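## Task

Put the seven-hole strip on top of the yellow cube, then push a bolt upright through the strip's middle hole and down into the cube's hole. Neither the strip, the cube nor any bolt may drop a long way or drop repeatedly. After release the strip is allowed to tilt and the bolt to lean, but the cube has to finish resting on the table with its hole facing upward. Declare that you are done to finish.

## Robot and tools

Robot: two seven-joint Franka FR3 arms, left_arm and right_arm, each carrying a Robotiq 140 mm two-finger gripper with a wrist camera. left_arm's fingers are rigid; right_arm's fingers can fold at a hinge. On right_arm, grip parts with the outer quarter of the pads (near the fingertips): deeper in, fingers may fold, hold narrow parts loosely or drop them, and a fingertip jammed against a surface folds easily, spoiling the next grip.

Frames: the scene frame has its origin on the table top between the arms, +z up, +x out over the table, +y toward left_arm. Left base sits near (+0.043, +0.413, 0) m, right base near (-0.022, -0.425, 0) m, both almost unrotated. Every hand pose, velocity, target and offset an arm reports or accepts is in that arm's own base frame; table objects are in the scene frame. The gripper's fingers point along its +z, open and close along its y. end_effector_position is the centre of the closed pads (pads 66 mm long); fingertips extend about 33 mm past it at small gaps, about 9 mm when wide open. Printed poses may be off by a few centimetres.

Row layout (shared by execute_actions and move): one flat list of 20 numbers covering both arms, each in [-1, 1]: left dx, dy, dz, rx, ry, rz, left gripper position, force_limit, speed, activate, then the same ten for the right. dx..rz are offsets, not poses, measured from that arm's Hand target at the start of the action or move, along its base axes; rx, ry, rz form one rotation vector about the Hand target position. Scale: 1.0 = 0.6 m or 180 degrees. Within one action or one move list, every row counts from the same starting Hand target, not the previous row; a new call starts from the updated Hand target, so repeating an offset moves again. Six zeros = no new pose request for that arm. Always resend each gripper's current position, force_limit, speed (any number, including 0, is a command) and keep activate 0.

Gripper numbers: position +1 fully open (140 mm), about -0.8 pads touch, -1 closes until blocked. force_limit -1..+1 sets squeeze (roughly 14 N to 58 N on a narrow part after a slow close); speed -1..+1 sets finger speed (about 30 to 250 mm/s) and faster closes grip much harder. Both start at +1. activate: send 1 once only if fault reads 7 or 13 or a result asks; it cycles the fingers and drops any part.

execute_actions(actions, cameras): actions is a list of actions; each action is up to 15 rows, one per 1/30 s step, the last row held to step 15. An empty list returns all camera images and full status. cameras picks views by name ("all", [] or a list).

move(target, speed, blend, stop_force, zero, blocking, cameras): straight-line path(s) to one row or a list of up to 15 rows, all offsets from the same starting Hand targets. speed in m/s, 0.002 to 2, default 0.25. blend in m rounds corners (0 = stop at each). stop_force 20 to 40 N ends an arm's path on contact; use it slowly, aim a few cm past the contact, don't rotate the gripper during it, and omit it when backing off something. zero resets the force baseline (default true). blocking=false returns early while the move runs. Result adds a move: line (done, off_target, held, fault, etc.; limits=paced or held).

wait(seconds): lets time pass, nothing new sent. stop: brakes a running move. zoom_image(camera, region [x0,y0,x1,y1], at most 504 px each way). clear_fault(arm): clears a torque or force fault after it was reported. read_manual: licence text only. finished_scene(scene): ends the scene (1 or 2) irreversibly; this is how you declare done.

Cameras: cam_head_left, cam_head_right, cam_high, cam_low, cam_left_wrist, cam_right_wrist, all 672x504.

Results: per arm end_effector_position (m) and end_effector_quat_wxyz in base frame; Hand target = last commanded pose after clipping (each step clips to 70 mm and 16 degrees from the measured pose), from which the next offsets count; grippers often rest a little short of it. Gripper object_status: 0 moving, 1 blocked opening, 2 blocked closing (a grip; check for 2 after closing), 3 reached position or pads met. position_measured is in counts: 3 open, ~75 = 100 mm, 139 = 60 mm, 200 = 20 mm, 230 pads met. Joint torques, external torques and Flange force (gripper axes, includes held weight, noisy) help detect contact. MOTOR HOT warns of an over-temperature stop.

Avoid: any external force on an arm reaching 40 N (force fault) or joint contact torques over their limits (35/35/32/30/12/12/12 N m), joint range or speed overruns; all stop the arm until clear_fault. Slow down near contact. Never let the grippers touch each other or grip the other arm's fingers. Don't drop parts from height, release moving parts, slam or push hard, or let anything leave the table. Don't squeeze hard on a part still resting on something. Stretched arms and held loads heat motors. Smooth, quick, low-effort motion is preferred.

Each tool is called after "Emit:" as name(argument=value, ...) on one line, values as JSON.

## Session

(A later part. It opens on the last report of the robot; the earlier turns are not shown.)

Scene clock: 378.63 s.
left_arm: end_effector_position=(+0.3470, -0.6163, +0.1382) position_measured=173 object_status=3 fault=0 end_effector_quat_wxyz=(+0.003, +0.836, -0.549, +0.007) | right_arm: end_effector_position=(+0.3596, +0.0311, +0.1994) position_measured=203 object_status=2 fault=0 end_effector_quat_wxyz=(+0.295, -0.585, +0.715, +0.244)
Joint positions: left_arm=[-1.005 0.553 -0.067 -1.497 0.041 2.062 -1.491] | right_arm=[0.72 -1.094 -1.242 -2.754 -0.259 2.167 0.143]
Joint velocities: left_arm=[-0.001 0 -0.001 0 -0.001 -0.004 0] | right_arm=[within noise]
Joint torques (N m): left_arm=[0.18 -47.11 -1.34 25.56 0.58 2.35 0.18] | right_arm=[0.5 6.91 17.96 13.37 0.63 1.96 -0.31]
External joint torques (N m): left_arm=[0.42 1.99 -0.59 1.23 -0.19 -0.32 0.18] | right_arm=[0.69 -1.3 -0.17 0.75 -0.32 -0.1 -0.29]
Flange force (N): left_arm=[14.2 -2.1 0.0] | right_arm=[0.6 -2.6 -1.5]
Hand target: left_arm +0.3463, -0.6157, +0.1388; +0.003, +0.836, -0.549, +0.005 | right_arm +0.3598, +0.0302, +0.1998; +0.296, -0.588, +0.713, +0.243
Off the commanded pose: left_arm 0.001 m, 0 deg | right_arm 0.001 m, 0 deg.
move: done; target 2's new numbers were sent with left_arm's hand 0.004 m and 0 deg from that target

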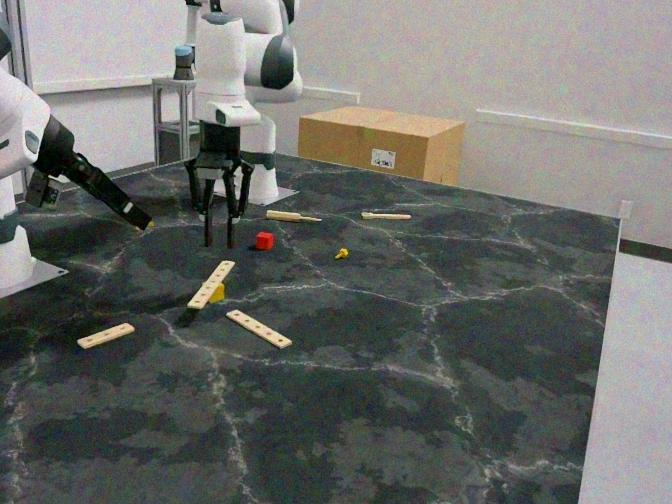

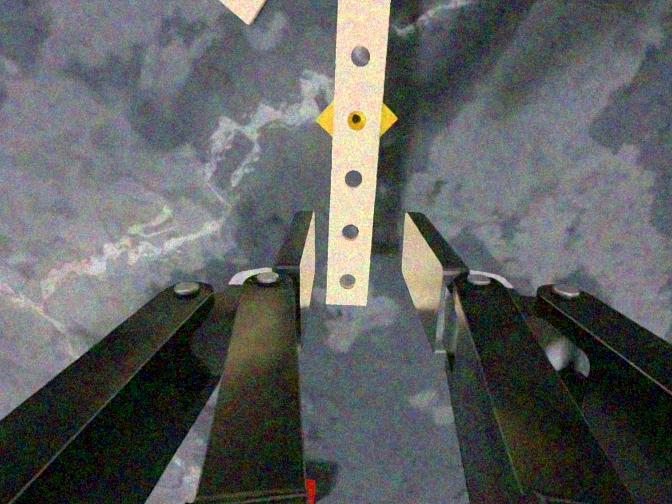

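Emit:
move(target=[[-0.1,0.5,0.13,0,0,0,-0.35,-0.3,-1,0,0,0,0.1,0,0,0,-1,-0.5,-1,0],[-0.1,0.5,0.13,0,0,0,-0.35,-0.3,-1,0,0.1095,0.285,0.09,-0.49,0.095,0,-1,-0.5,-1,0],[-0.1,0.5,0.13,0,0,0,-0.35,-0.3,-1,0,0.1095,0.285,-0.158,-0.49,0.095,0,-1,-0.5,-1,0]], speed=[0.3,0.6,0.15], cameras=["cam_low","cam_right_wrist","cam_head_left"])

Emit:
zoom_image(camera="cam_right_wrist", region=[270, 140, 450, 340])

Scene clock: 416.43 s.
left_arm: end_effector_position=(+0.2869, -0.3173, +0.2167) position_measured=173 object_status=3 fault=0 end_effector_quat_wxyz=(+0.005, +0.838, -0.546, +0.006) | right_arm: end_effector_position=(+0.4371, +0.2175, +0.2493) position_measured=203 object_status=2 fault=0 end_effector_quat_wxyz=(+0.219, +0.654, -0.693, +0.210)
Joint positions: left_arm=[-0.881 -0.37 0.047 -2.472 0.012 2.116 -1.26] | right_arm=[0.849 0.179 -0.122 -1.814 -0.405 1.537 0.862]
Joint velocities: left_arm=[within noise] | right_arm=[0 -0.001 -0.001 0 -0.001 0.005 0]
Joint torques (N m): left_arm=[0.36 -18.81 -1.39 24.86 0.7 2.36 0.32] | right_arm=[0.4 -37.45 0.19 23.35 -0.16 1.16 -0.3]
External joint torques (N m): left_arm=[0.47 0.04 -0.43 0.82 -0.01 -0.3 0.32] | right_arm=[0.39 -0.85 0.91 0.44 0.21 0.29 -0.32]
Flange force (N): left_arm=[2.1 -1.2 -2.2] | right_arm=[0.7 1.0 -0.7]
Hand target: left_arm +0.2863, -0.3157, +0.2168; +0.003, +0.836, -0.549, +0.005 | right_arm +0.4376, +0.2179, +0.2493; +0.218, +0.656, -0.692, +0.208 (not the last commanded pose)
Off the commanded pose: left_arm 0.002 m, 0 deg | right_arm 0.146 m, 12 deg.
move: held (right_arm; a check stopped the path); path passed 1 of 3 targets; limits=paced,held
pose unreachable (right arm): on one or more control steps of this call, first in action 0 (counted from 0), this arm could not follow its commanded pose, so it was not sent that pose on those steps. It may still have moved: this result reports where it is.
cause: moving toward the commanded pose would bring a part of the arm too close to another arm (a part of this arm just beyond joint 5 (forearm roll) and a part of the left arm just beyond its joint 7 (wrist roll), 35 mm apart when this arm was first held).
Images, in order (width x height): cam_head_left 672x504, cam_low 672x504, cam_right_wrist 672x504.

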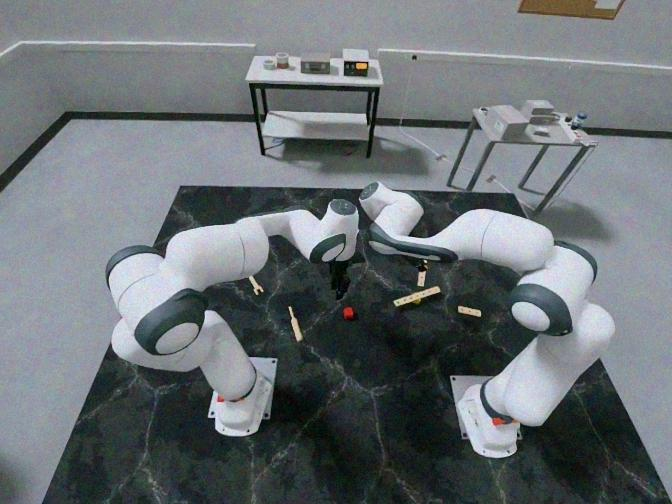

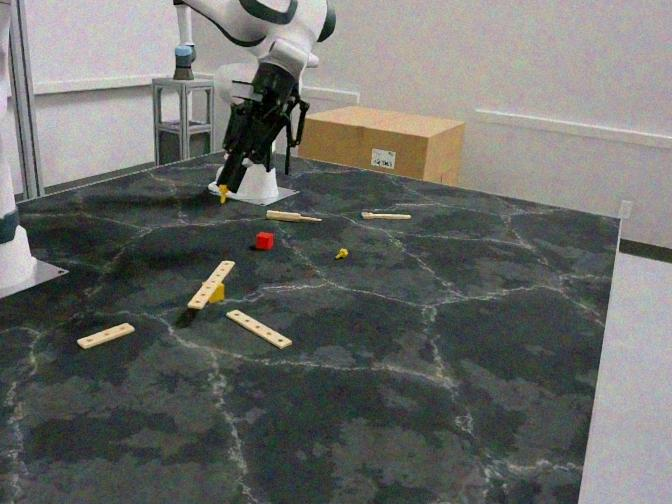

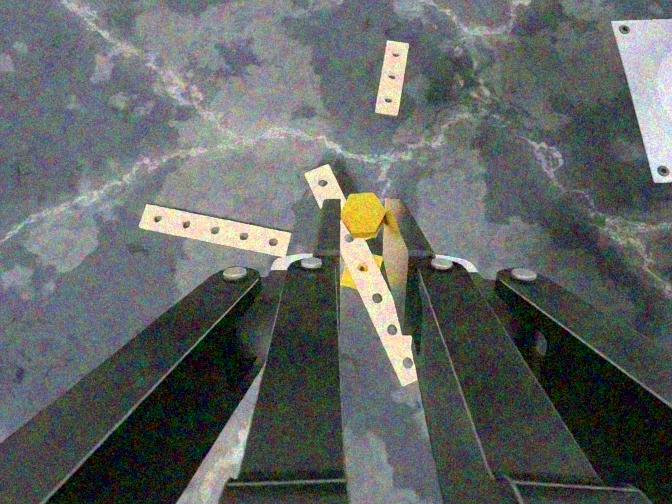

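Scaled by 2.520 from the camera's image (finer frame: 960x720).

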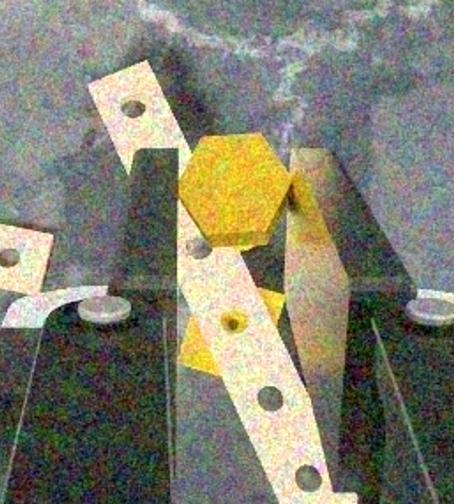

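Emit:
move(target=[[-0.15,0.33,0.05,0,0,0,-0.35,-0.3,-1,0,0,0,0,0,0,0,-1,-0.5,-1,0],[-0.15,0.33,0.05,0,0,0,-0.35,-0.3,-1,0,-0.02,-0.028,-0.207,-0.054,0.008,-0.044,-1,-0.5,-1,0]], speed=[0.3,0.2], cameras=["cam_low","cam_right_wrist"])

Emit:
zoom_image(camera="cam_right_wrist", region=[300, 160, 440, 320])

Emit:
zoom_image(camera="cam_low", region=[160, 210, 280, 310])

Scene clock: 430.37 s.
left_arm: end_effector_position=(+0.1968, -0.1194, +0.2473) position_measured=173 object_status=3 fault=0 end_effector_quat_wxyz=(+0.005, +0.838, -0.546, +0.006) | right_arm: end_effector_position=(+0.4252, +0.1993, +0.1248) position_measured=203 object_status=2 fault=0 end_effector_quat_wxyz=(-0.299, -0.591, +0.709, -0.242)
Joint positions: left_arm=[-0.746 -1.159 0.165 -2.858 0.143 1.715 -1.113] | right_arm=[0.864 0.452 -0.15 -1.807 -0.391 1.594 1.034]
Joint velocities: left_arm=[within noise] | right_arm=[0 0 0 -0.001 0 0 0.006]
Joint torques (N m): left_arm=[0.42 3.23 -4.28 25.36 0.7 2.37 0.32] | right_arm=[1.16 -43.19 -1.55 21.18 -0.01 0.4 0.24]
External joint torques (N m): left_arm=[0.39 -0.77 -0.36 1.03 -0.09 -0.3 0.32] | right_arm=[0.94 -0.73 0.41 0.62 0.34 0.26 0.21]
Flange force (N): left_arm=[-2.9 1.1 -3.3] | right_arm=[-0.2 1.2 -1.4]
Hand target: left_arm +0.1963, -0.1177, +0.2468; +0.003, +0.836, -0.549, +0.005 | right_arm +0.4256, +0.2011, +0.1251; -0.296, -0.589, +0.712, -0.242
Off the commanded pose: left_arm 0.002 m, 0 deg | right_arm 0.002 m, 1 deg.
move: done

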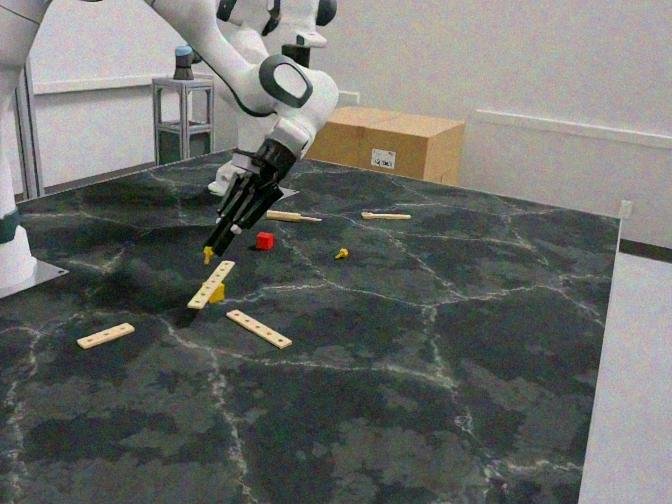

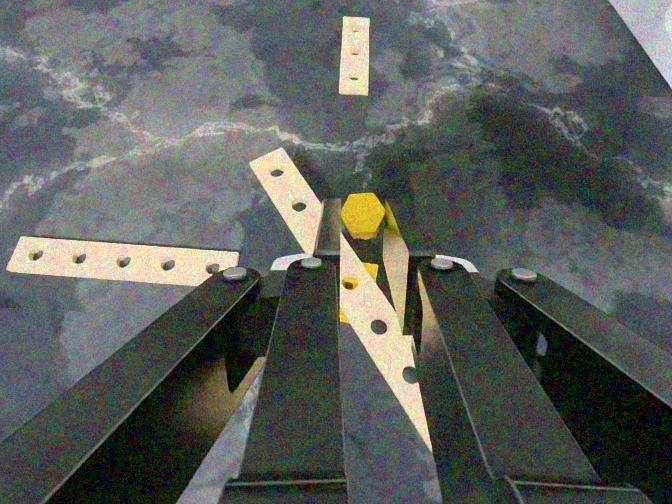

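Scaled by 3.150 from the camera's image (finer frame: 960x720).

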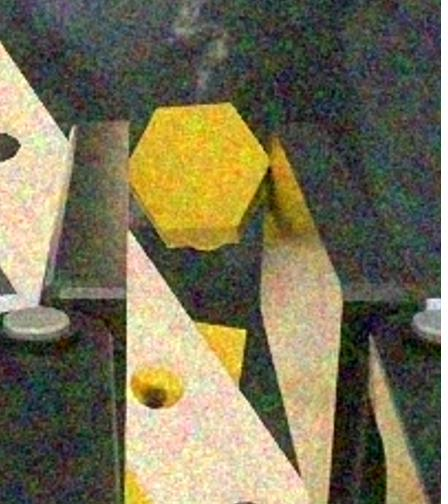

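Scaled by 4.200 from the camera's image (finer frame: 960x720).

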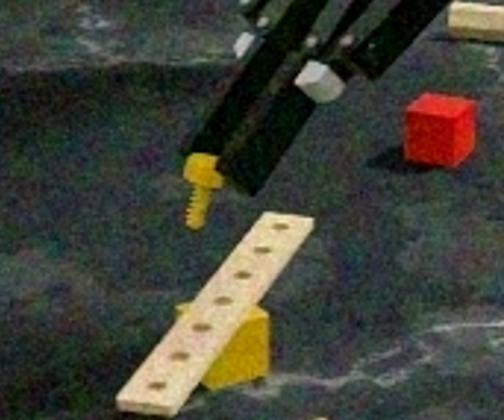

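Emit:
move(target=[0,0,0,0,0,0,-0.35,-0.3,-1,0,0.007,0.0053,-0.051,0.0578,-0.0112,0,-1,-0.5,-1,0], speed=0.08, cameras=["cam_low","cam_high","cam_right_wrist"])

Emit:
zoom_image(camera="cam_right_wrist", region=[310, 180, 430, 300])

Emit:
zoom_image(camera="cam_low", region=[170, 230, 260, 310])

Emit:
zoom_image(camera="cam_high", region=[200, 200, 290, 280])

Scene clock: 469.77 s.
left_arm: end_effector_position=(+0.1968, -0.1194, +0.2473) position_measured=173 object_status=3 fault=0 end_effector_quat_wxyz=(+0.005, +0.838, -0.546, +0.006) | right_arm: end_effector_position=(+0.4296, +0.2035, +0.0942) position_measured=203 object_status=2 fault=0 end_effector_quat_wxyz=(-0.230, -0.606, +0.737, -0.189)
Joint positions: left_arm=[-0.746 -1.159 0.165 -2.858 0.143 1.715 -1.113] | right_arm=[0.808 0.357 -0.145 -1.968 -0.344 1.831 1.028]
Joint velocities: left_arm=[within noise] | right_arm=[0.001 -0.001 0 -0.001 0 0.004 0]
Joint torques (N m): left_arm=[0.47 3.21 -4.31 25.36 0.69 2.37 0.29] | right_arm=[0.17 -41.18 -0.13 20.27 0.33 1 -0.31]
External joint torques (N m): left_arm=[0.45 -0.76 -0.42 0.99 -0.1 -0.3 0.29] | right_arm=[0.21 -1.55 1.45 -0.13 0.36 0.25 -0.33]
Flange force (N): left_arm=[-2.9 1.2 -3.2] | right_arm=[3.5 3.6 -0.1]
Hand target: left_arm +0.1963, -0.1177, +0.2468; +0.003, +0.836, -0.549, +0.005 | right_arm +0.4298, +0.2043, +0.0945; -0.228, -0.609, +0.737, -0.187
Off the commanded pose: left_arm 0.002 m, 0 deg | right_arm 0.001 m, 0 deg.
move: done
Images, in order (width x height): cam_high 672x504, cam_low 672x504, cam_right_wrist 672x504.

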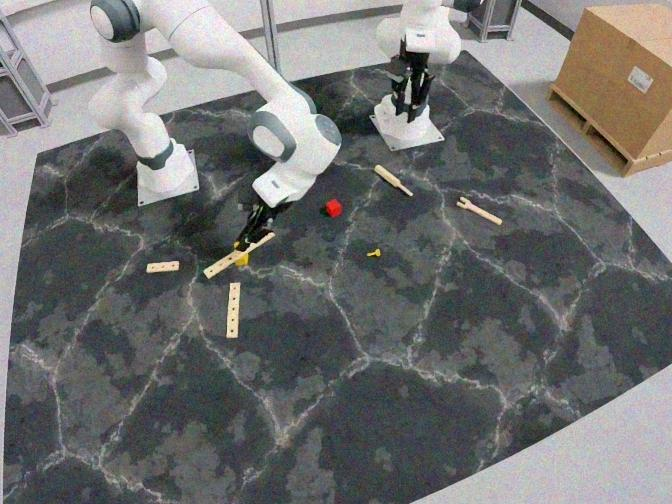

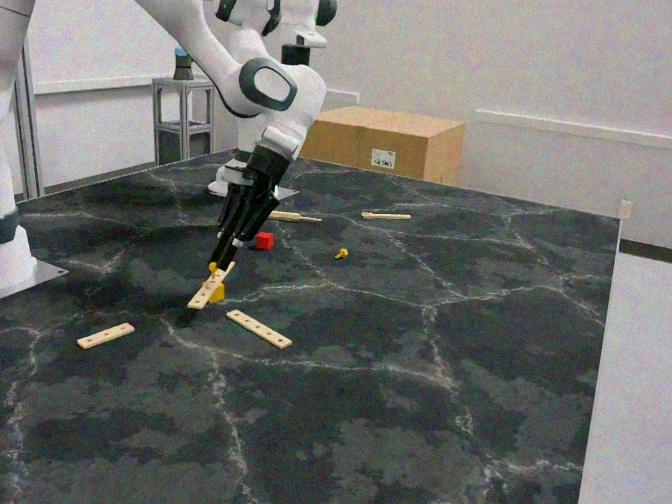

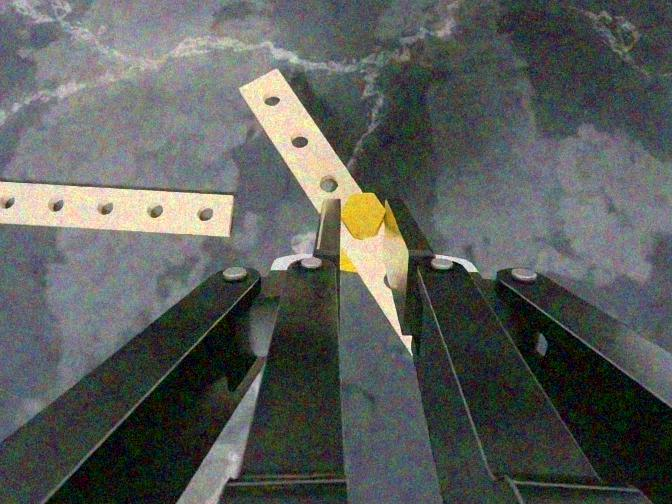

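Scaled by 4.200 from the camera's image (finer frame: 960x720).

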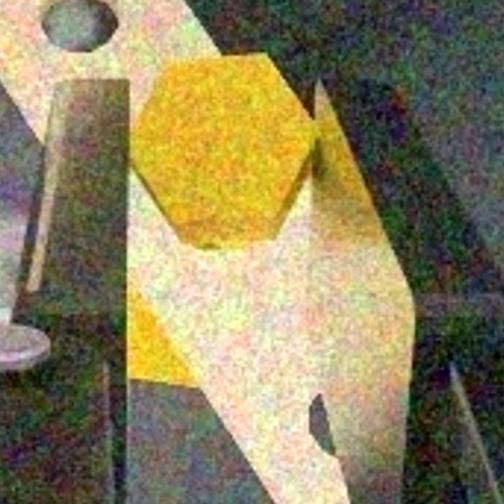

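Scaled by 5.600 from the camera's image (finer frame: 960x720).

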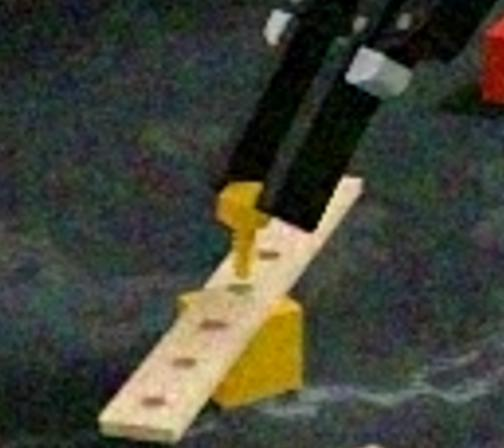

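Scaled by 5.600 from the camera's image (finer frame: 960x720).

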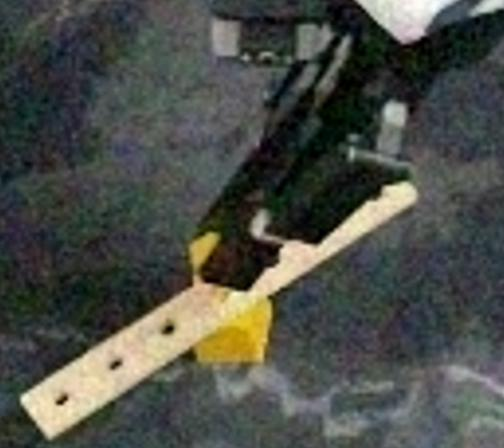

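Emit:
move(target=[0,0,0,0,0,0,-0.35,-0.3,-1,0,-0.0017,0.0003,-0.02,0,0,0,-1,-0.5,-1,0], speed=0.03, cameras=["cam_low","cam_right_wrist"])

Emit:
zoom_image(camera="cam_right_wrist", region=[310, 180, 430, 300])

Emit:
zoom_image(camera="cam_low", region=[170, 230, 260, 310])

Scene clock: 486.73 s.
left_arm: end_effector_position=(+0.1968, -0.1194, +0.2473) position_measured=173 object_status=3 fault=0 end_effector_quat_wxyz=(+0.005, +0.838, -0.546, +0.006) | right_arm: end_effector_position=(+0.4304, +0.2045, +0.0903) position_measured=203 object_status=2 fault=0 end_effector_quat_wxyz=(-0.227, -0.608, +0.737, -0.188)
Joint positions: left_arm=[-0.746 -1.159 0.165 -2.858 0.143 1.715 -1.113] | right_arm=[0.808 0.361 -0.145 -1.971 -0.344 1.844 1.028]
Joint velocities: left_arm=[within noise] | right_arm=[0 0.002 -0.001 0 0 0.004 -0.002]
Joint torques (N m): left_arm=[0.46 3.22 -4.26 25.36 0.69 2.37 0.32] | right_arm=[0.43 -34.69 0.32 17.53 0.88 2.81 0.11]
External joint torques (N m): left_arm=[0.41 -0.75 -0.36 1.02 -0.1 -0.29 0.32] | right_arm=[0.4 5.06 1.85 -2.83 0.89 2.05 0.09]
Flange force (N): left_arm=[-2.8 1.0 -3.3] | right_arm=[-7.8 0.7 11.0]
Hand target: left_arm +0.1963, -0.1177, +0.2468; +0.003, +0.836, -0.549, +0.005 | right_arm +0.4288, +0.2045, +0.0825; -0.228, -0.609, +0.737, -0.187
Off the commanded pose: left_arm 0.002 m, 0 deg | right_arm 0.008 m, 0 deg.
move: off_target (right_arm)

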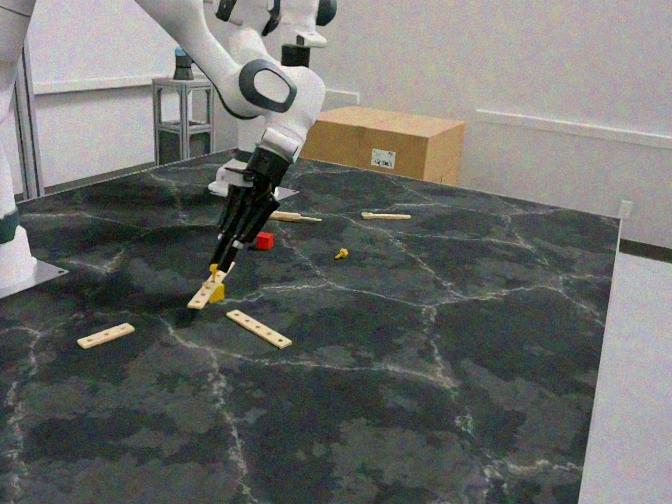

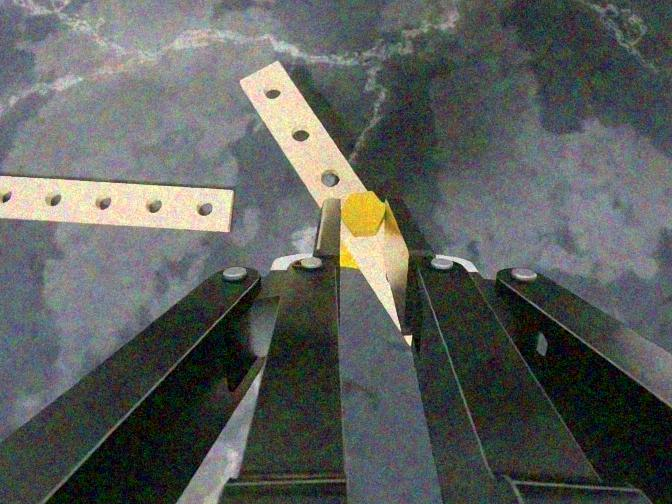

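Scaled by 4.200 from the camera's image (finer frame: 960x720).

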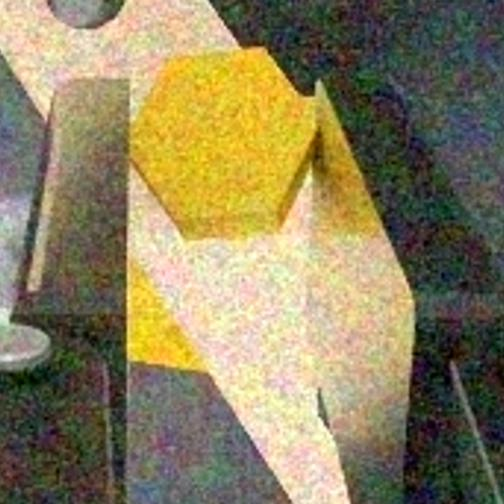

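Scaled by 5.600 from the camera's image (finer frame: 960x720).

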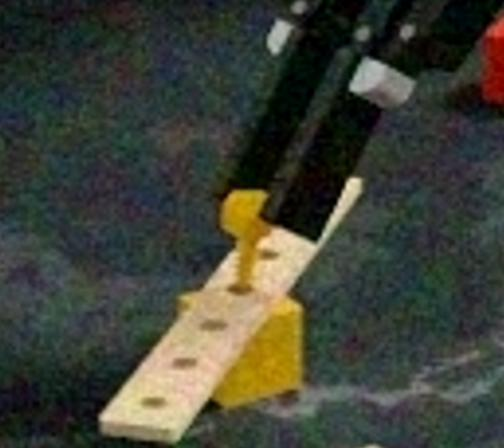

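Emit:
move(target=[[0,0,0,0,0,0,-0.35,-0.3,-1,0,-0.0018,0,0.0217,0,0,0,-1,-0.5,-1,0],[0,0,0,0,0,0,-0.35,-0.3,-1,0,-0.0018,0,0.003,0,0,0,-1,-0.5,-1,0]], speed=[0.05,0.02], cameras=["cam_low","cam_right_wrist"])

Emit:
zoom_image(camera="cam_right_wrist", region=[310, 160, 430, 280])

Emit:
zoom_image(camera="cam_low", region=[190, 250, 240, 300])

Scene clock: 498.70 s.
left_arm: end_effector_position=(+0.1968, -0.1194, +0.2473) position_measured=173 object_status=3 fault=0 end_effector_quat_wxyz=(+0.005, +0.838, -0.546, +0.006) | right_arm: end_effector_position=(+0.4282, +0.2038, +0.0902) position_measured=203 object_status=2 fault=0 end_effector_quat_wxyz=(-0.229, -0.608, +0.736, -0.188)
Joint positions: left_arm=[-0.746 -1.159 0.165 -2.858 0.143 1.715 -1.113] | right_arm=[0.808 0.359 -0.143 -1.976 -0.344 1.842 1.028]
Joint torques (N m): left_arm=[0.47 3.2 -4.31 25.38 0.68 2.36 0.31] | right_arm=[0.61 -35.76 0.1 18.27 0.78 2.58 0.09]
External joint torques (N m): left_arm=[0.45 -0.8 -0.36 0.97 -0.12 -0.31 0.31] | right_arm=[0.56 4 1.58 -2.16 0.79 1.81 0.07]
Flange force (N): left_arm=[-3.1 1.2 -3.2] | right_arm=[-6.6 0.7 8.8]
Hand target: left_arm +0.1963, -0.1177, +0.2468; +0.003, +0.836, -0.549, +0.005 | right_arm +0.4277, +0.2045, +0.0843; -0.228, -0.609, +0.737, -0.187
Off the commanded pose: left_arm 0.002 m, 0 deg | right_arm 0.006 m, 0 deg.
move: off_target (right_arm)

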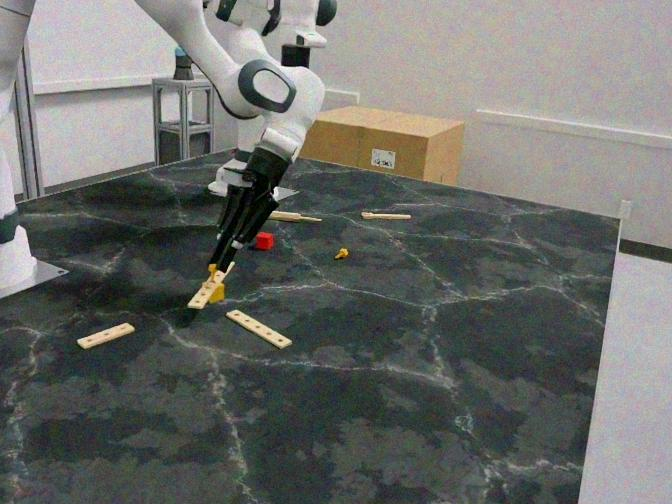

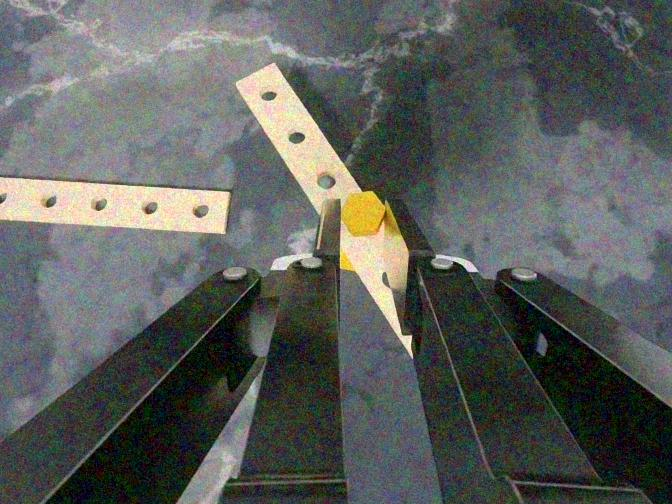

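Scaled by 4.200 from the camera's image (finer frame: 960x720).

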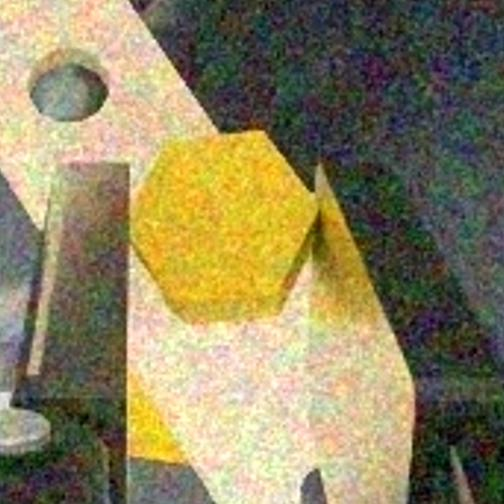

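Scaled by 10.080 from the camera's image (finer frame: 960x720).

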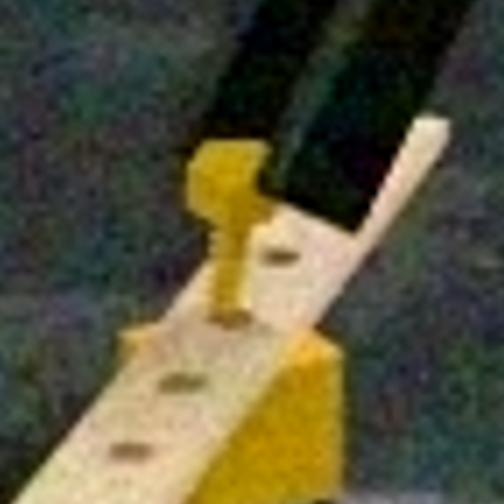

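Emit:
move(target=[0,0,0,0,0,0,-0.35,-0.3,-1,0,-0.1,0,0.1,0,0,0,-1,-0.5,-1,0], speed=0.1, cameras=["cam_low","cam_high","cam_right_wrist","cam_left_wrist"])

Emit:
zoom_image(camera="cam_right_wrist", region=[330, 180, 400, 260])

Emit:
zoom_image(camera="cam_low", region=[170, 210, 250, 290])

Emit:
zoom_image(camera="cam_high", region=[210, 190, 280, 260])

Scene clock: 540.93 s.
left_arm: end_effector_position=(+0.1968, -0.1194, +0.2473) position_measured=173 object_status=3 fault=0 end_effector_quat_wxyz=(+0.005, +0.838, -0.546, +0.006) | right_arm: end_effector_position=(+0.3693, +0.2042, +0.1438) position_measured=203 object_status=2 fault=0 end_effector_quat_wxyz=(-0.228, -0.611, +0.734, -0.187)
Joint positions: left_arm=[-0.746 -1.159 0.165 -2.858 0.143 1.715 -1.113] | right_arm=[0.86 0.156 -0.117 -2.11 -0.331 1.755 1.069]
Joint velocities: left_arm=[within noise] | right_arm=[0.002 -0.001 0 0 -0.001 -0.003 0.005]
Joint torques (N m): left_arm=[0.47 3.22 -4.34 25.36 0.7 2.38 0.33] | right_arm=[0.93 -35.15 0.44 20.85 0.35 0.6 0.45]
External joint torques (N m): left_arm=[0.43 -0.82 -0.42 1.07 -0.09 -0.28 0.33] | right_arm=[0.91 -1.11 0.95 -0.18 0.35 -0.14 0.43]
Flange force (N): left_arm=[-3.0 1.2 -3.4] | right_arm=[2.0 4.4 -0.6]
Hand target: left_arm +0.1963, -0.1177, +0.2468; +0.003, +0.836, -0.549, +0.005 | right_arm +0.3677, +0.2045, +0.1443; -0.228, -0.609, +0.737, -0.187
Off the commanded pose: left_arm 0.002 m, 0 deg | right_arm 0.002 m, 0 deg.
move: done
Images, in order (width x height): cam_high 672x504, cam_low 672x504, cam_left_wrist 672x504, cam_right_wrist 672x504.

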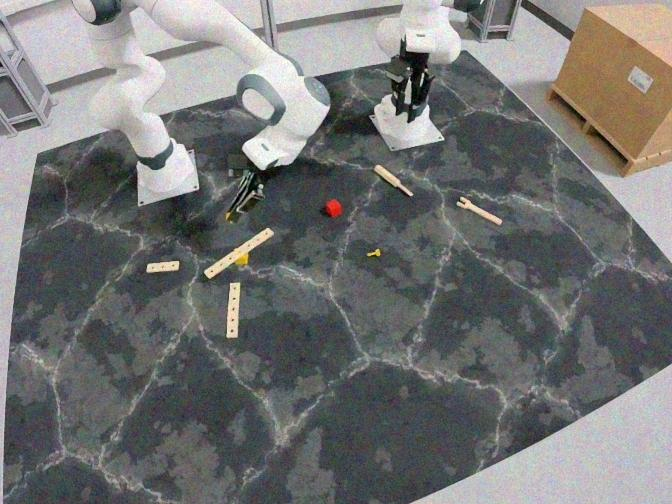

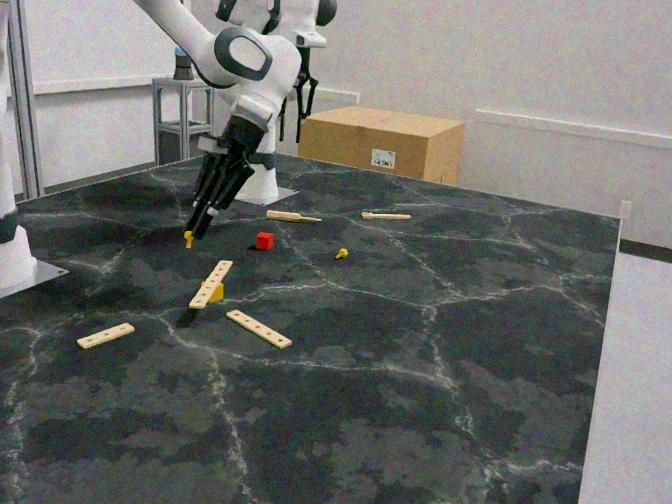

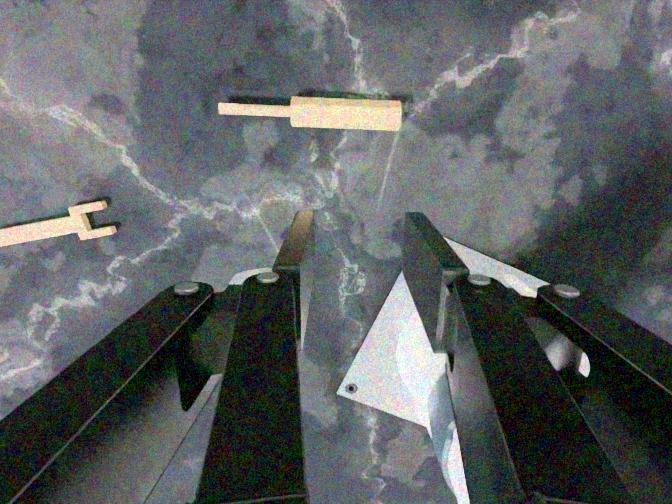

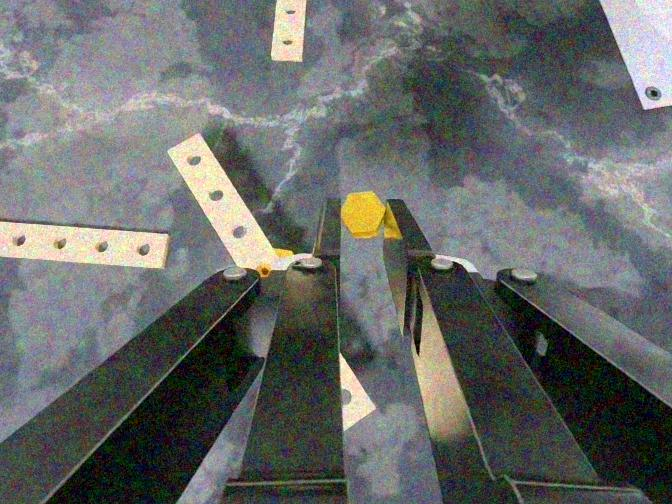

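Scaled by 6.300 from the camera's image (finer frame: 960x720).

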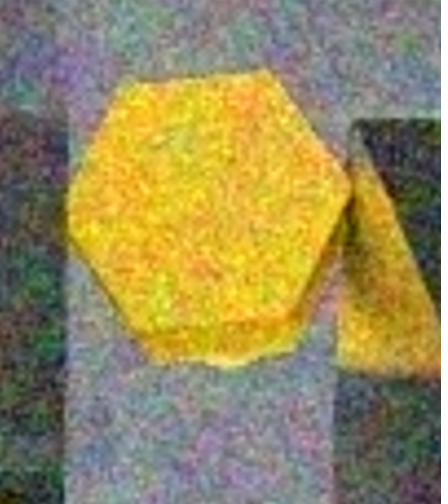

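Scaled by 6.300 from the camera's image (finer frame: 960x720).

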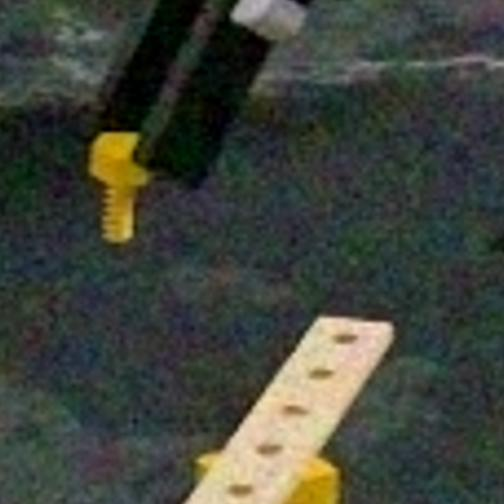

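Scaled by 7.200 from the camera's image (finer frame: 960x720).

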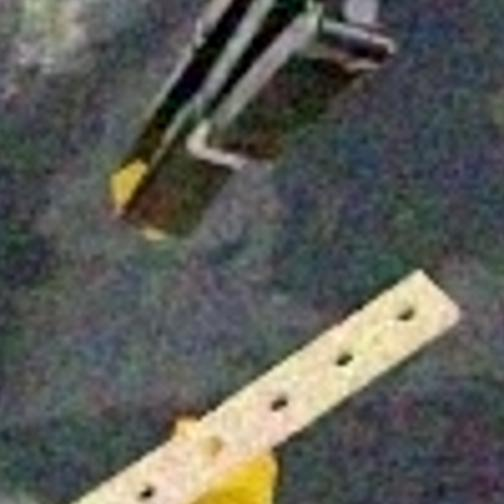

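Emit:
move(target=[0,0,0,0,0,0,-0.35,-0.3,-1,0,0.0922,0.0013,-0.083,-0.0106,-0.0545,0,-1,-0.5,-1,0], speed=0.1, cameras=["cam_low","cam_right_wrist"])

Emit:
zoom_image(camera="cam_right_wrist", region=[300, 160, 420, 280])

Emit:
zoom_image(camera="cam_low", region=[180, 240, 240, 300])

Scene clock: 559.17 s.
left_arm: end_effector_position=(+0.1968, -0.1194, +0.2473) position_measured=173 object_status=3 fault=0 end_effector_quat_wxyz=(+0.005, +0.838, -0.546, +0.006) | right_arm: end_effector_position=(+0.4219, +0.2044, +0.0946) position_measured=203 object_status=2 fault=0 end_effector_quat_wxyz=(-0.177, -0.588, +0.749, -0.249)
Joint positions: left_arm=[-0.746 -1.159 0.165 -2.858 0.143 1.715 -1.113] | right_arm=[0.873 0.278 -0.148 -2.101 -0.461 1.923 1.223]
Joint velocities: left_arm=[within noise] | right_arm=[-0.001 0 0.001 0.001 0 -0.001 0.007]
Joint torques (N m): left_arm=[0.5 3.21 -4.26 25.39 0.69 2.37 0.34] | right_arm=[1.21 -36.91 -0.72 20.61 -0.41 1.06 0.24]
External joint torques (N m): left_arm=[0.46 -0.8 -0.35 1.1 -0.1 -0.28 0.34] | right_arm=[1.15 -0.27 0.45 0.74 -0.35 0.3 0.24]
Flange force (N): left_arm=[-3.0 0.9 -3.4] | right_arm=[-1.6 0.4 -1.2]
Hand target: left_arm +0.1963, -0.1177, +0.2468; +0.003, +0.836, -0.549, +0.005 | right_arm +0.4230, +0.2053, +0.0945; -0.175, -0.586, +0.750, -0.250
Off the commanded pose: left_arm 0.002 m, 0 deg | right_arm 0.001 m, 0 deg.
move: done

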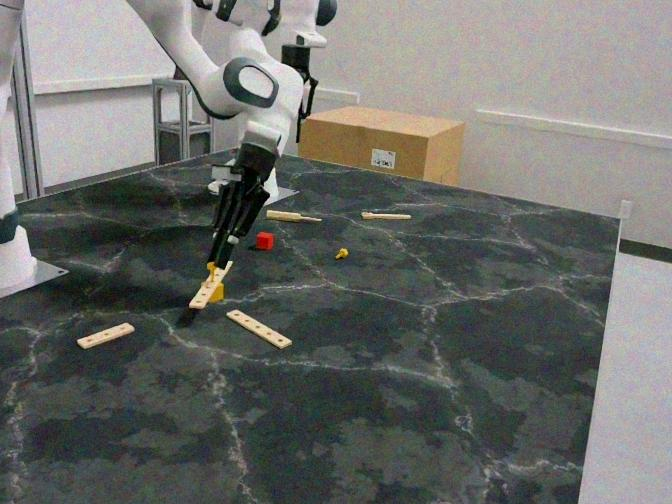

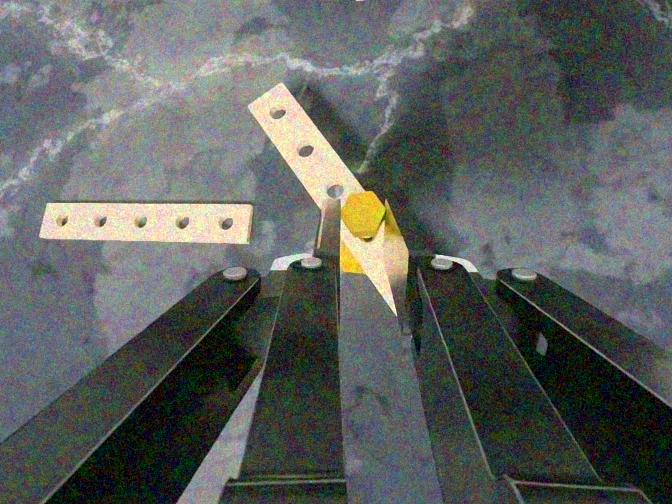

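Scaled by 4.200 from the camera's image (finer frame: 960x720).

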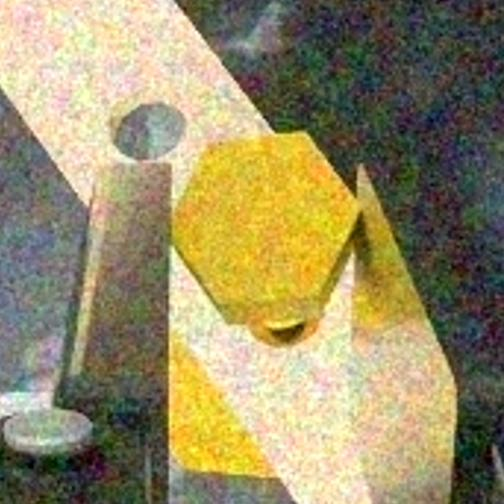

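Scaled by 8.400 from the camera's image (finer frame: 960x720).

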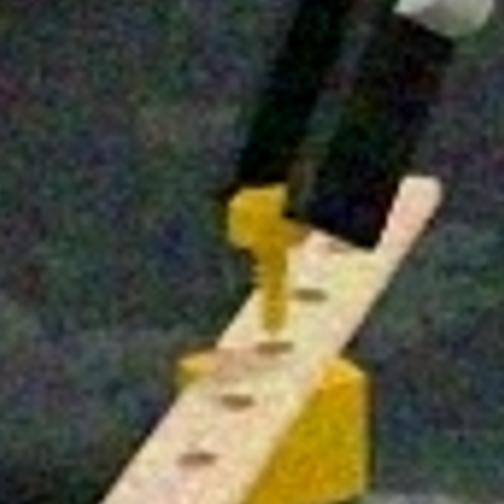

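Emit:
move(target=[0,0,0,0,0,0,-0.35,-0.3,-1,0,0.0022,0.0023,-0.018,0,0,0,-1,-0.5,-1,0], speed=0.03, cameras=["cam_low","cam_right_wrist"])

Emit:
zoom_image(camera="cam_right_wrist", region=[330, 180, 410, 260])

Emit:
zoom_image(camera="cam_low", region=[180, 240, 240, 300])

Scene clock: 572.53 s.
left_arm: end_effector_position=(+0.1968, -0.1194, +0.2473) position_measured=173 object_status=3 fault=0 end_effector_quat_wxyz=(+0.005, +0.838, -0.546, +0.006) | right_arm: end_effector_position=(+0.4228, +0.2060, +0.0839) position_measured=203 object_status=2 fault=0 end_effector_quat_wxyz=(-0.177, -0.588, +0.749, -0.249)
Joint positions: left_arm=[-0.746 -1.159 0.165 -2.858 0.143 1.715 -1.113] | right_arm=[0.873 0.302 -0.148 -2.098 -0.462 1.942 1.231]
Joint velocities: left_arm=[within noise] | right_arm=[0 0 0.001 0.002 0.001 0.004 0.003]
Joint torques (N m): left_arm=[0.41 3.19 -4.3 25.36 0.69 2.37 0.31] | right_arm=[0.65 -37.43 -0.68 20.34 -0.38 1.04 0.23]
External joint torques (N m): left_arm=[0.39 -0.85 -0.35 0.98 -0.1 -0.3 0.31] | right_arm=[0.51 -0.16 0.52 0.62 -0.34 0.27 0.23]
Flange force (N): left_arm=[-3.2 1.3 -3.2] | right_arm=[-1.4 0.0 -0.7]
Hand target: left_arm +0.1963, -0.1177, +0.2468; +0.003, +0.836, -0.549, +0.005 | right_arm +0.4243, +0.2066, +0.0837; -0.175, -0.586, +0.750, -0.250
Off the commanded pose: left_arm 0.002 m, 0 deg | right_arm 0.002 m, 0 deg.
move: done

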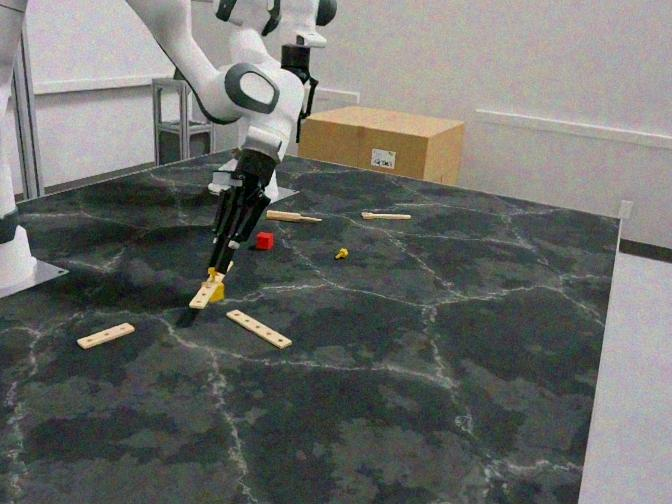

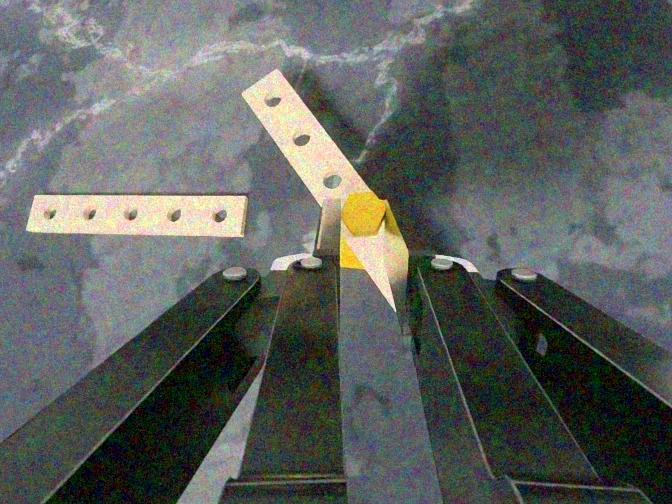

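Scaled by 6.300 from the camera's image (finer frame: 960x720).

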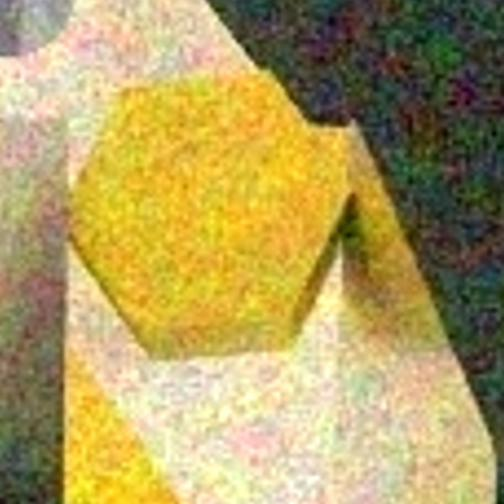

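Scaled by 8.400 from the camera's image (finer frame: 960x720).

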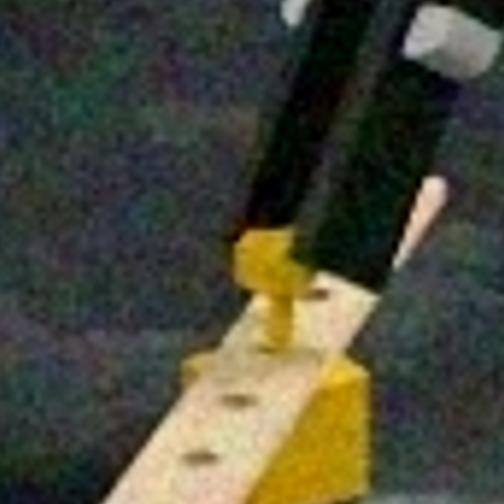

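Emit:
move(target=[0,0,0,0,0,0,-0.35,-0.3,-1,0,0,0,-0.0125,0,0,0,-1,-0.5,-1,0], speed=0.02, cameras=["cam_low","cam_right_wrist"])

Emit:
zoom_image(camera="cam_low", region=[180, 240, 240, 300])

Scene clock: 577.67 s.
left_arm: end_effector_position=(+0.1968, -0.1194, +0.2473) position_measured=173 object_status=3 fault=0 end_effector_quat_wxyz=(+0.005, +0.838, -0.546, +0.006) | right_arm: end_effector_position=(+0.4246, +0.2066, +0.0821) position_measured=203 object_status=2 fault=0 end_effector_quat_wxyz=(-0.175, -0.588, +0.749, -0.251)
Joint positions: left_arm=[-0.746 -1.159 0.165 -2.858 0.143 1.715 -1.113] | right_arm=[0.873 0.307 -0.149 -2.096 -0.466 1.947 1.236]
Joint velocities: left_arm=[within noise] | right_arm=[0 0.001 0.001 0 -0.002 0.002 0.006]
Joint torques (N m): left_arm=[0.45 3.19 -4.33 25.31 0.69 2.38 0.33] | right_arm=[0.29 -32.8 -0.42 17.89 0.45 2.58 0.32]
External joint torques (N m): left_arm=[0.43 -0.89 -0.4 1.02 -0.1 -0.28 0.33] | right_arm=[0.04 4.58 0.7 -1.82 0.49 1.8 0.32]
Flange force (N): left_arm=[-3.3 1.4 -3.2] | right_arm=[-8.8 0.1 9.3]
Hand target: left_arm +0.1963, -0.1177, +0.2468; +0.003, +0.836, -0.549, +0.005 | right_arm +0.4243, +0.2066, +0.0762; -0.175, -0.586, +0.750, -0.250
Off the commanded pose: left_arm 0.002 m, 0 deg | right_arm 0.006 m, 0 deg.
move: off_target (right_arm)

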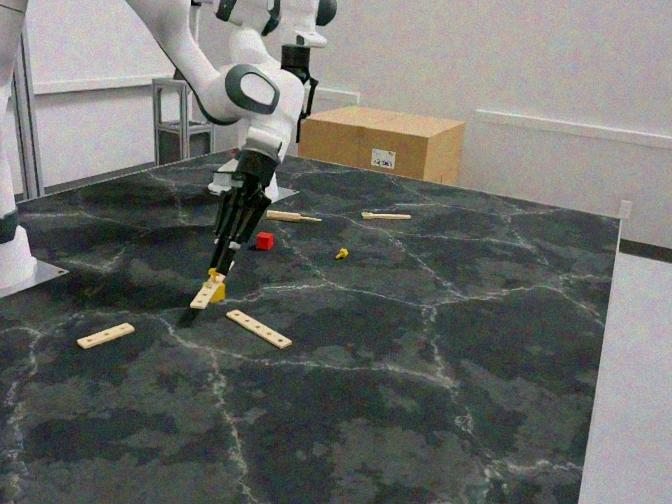

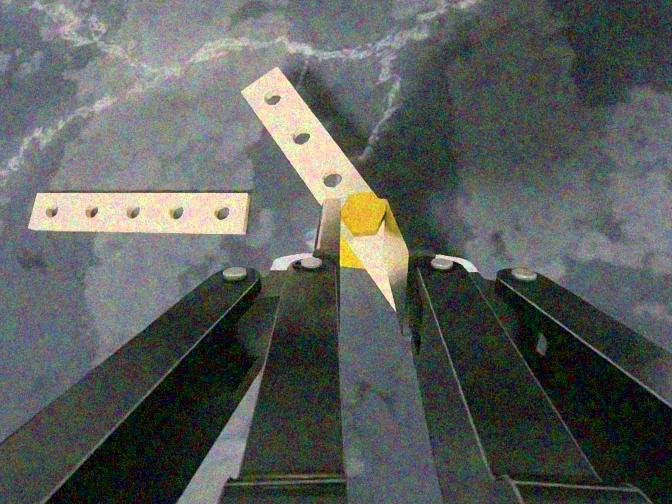

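Scaled by 8.400 from the camera's image (finer frame: 960x720).

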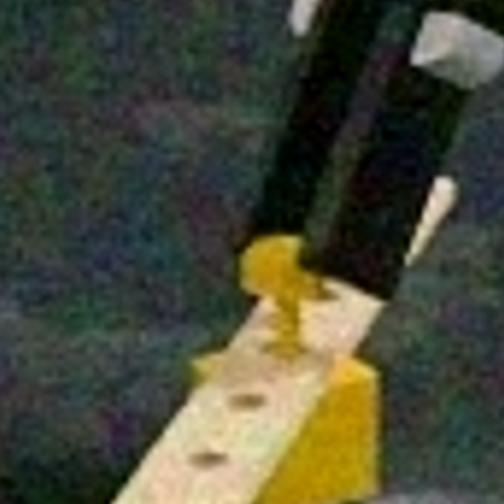

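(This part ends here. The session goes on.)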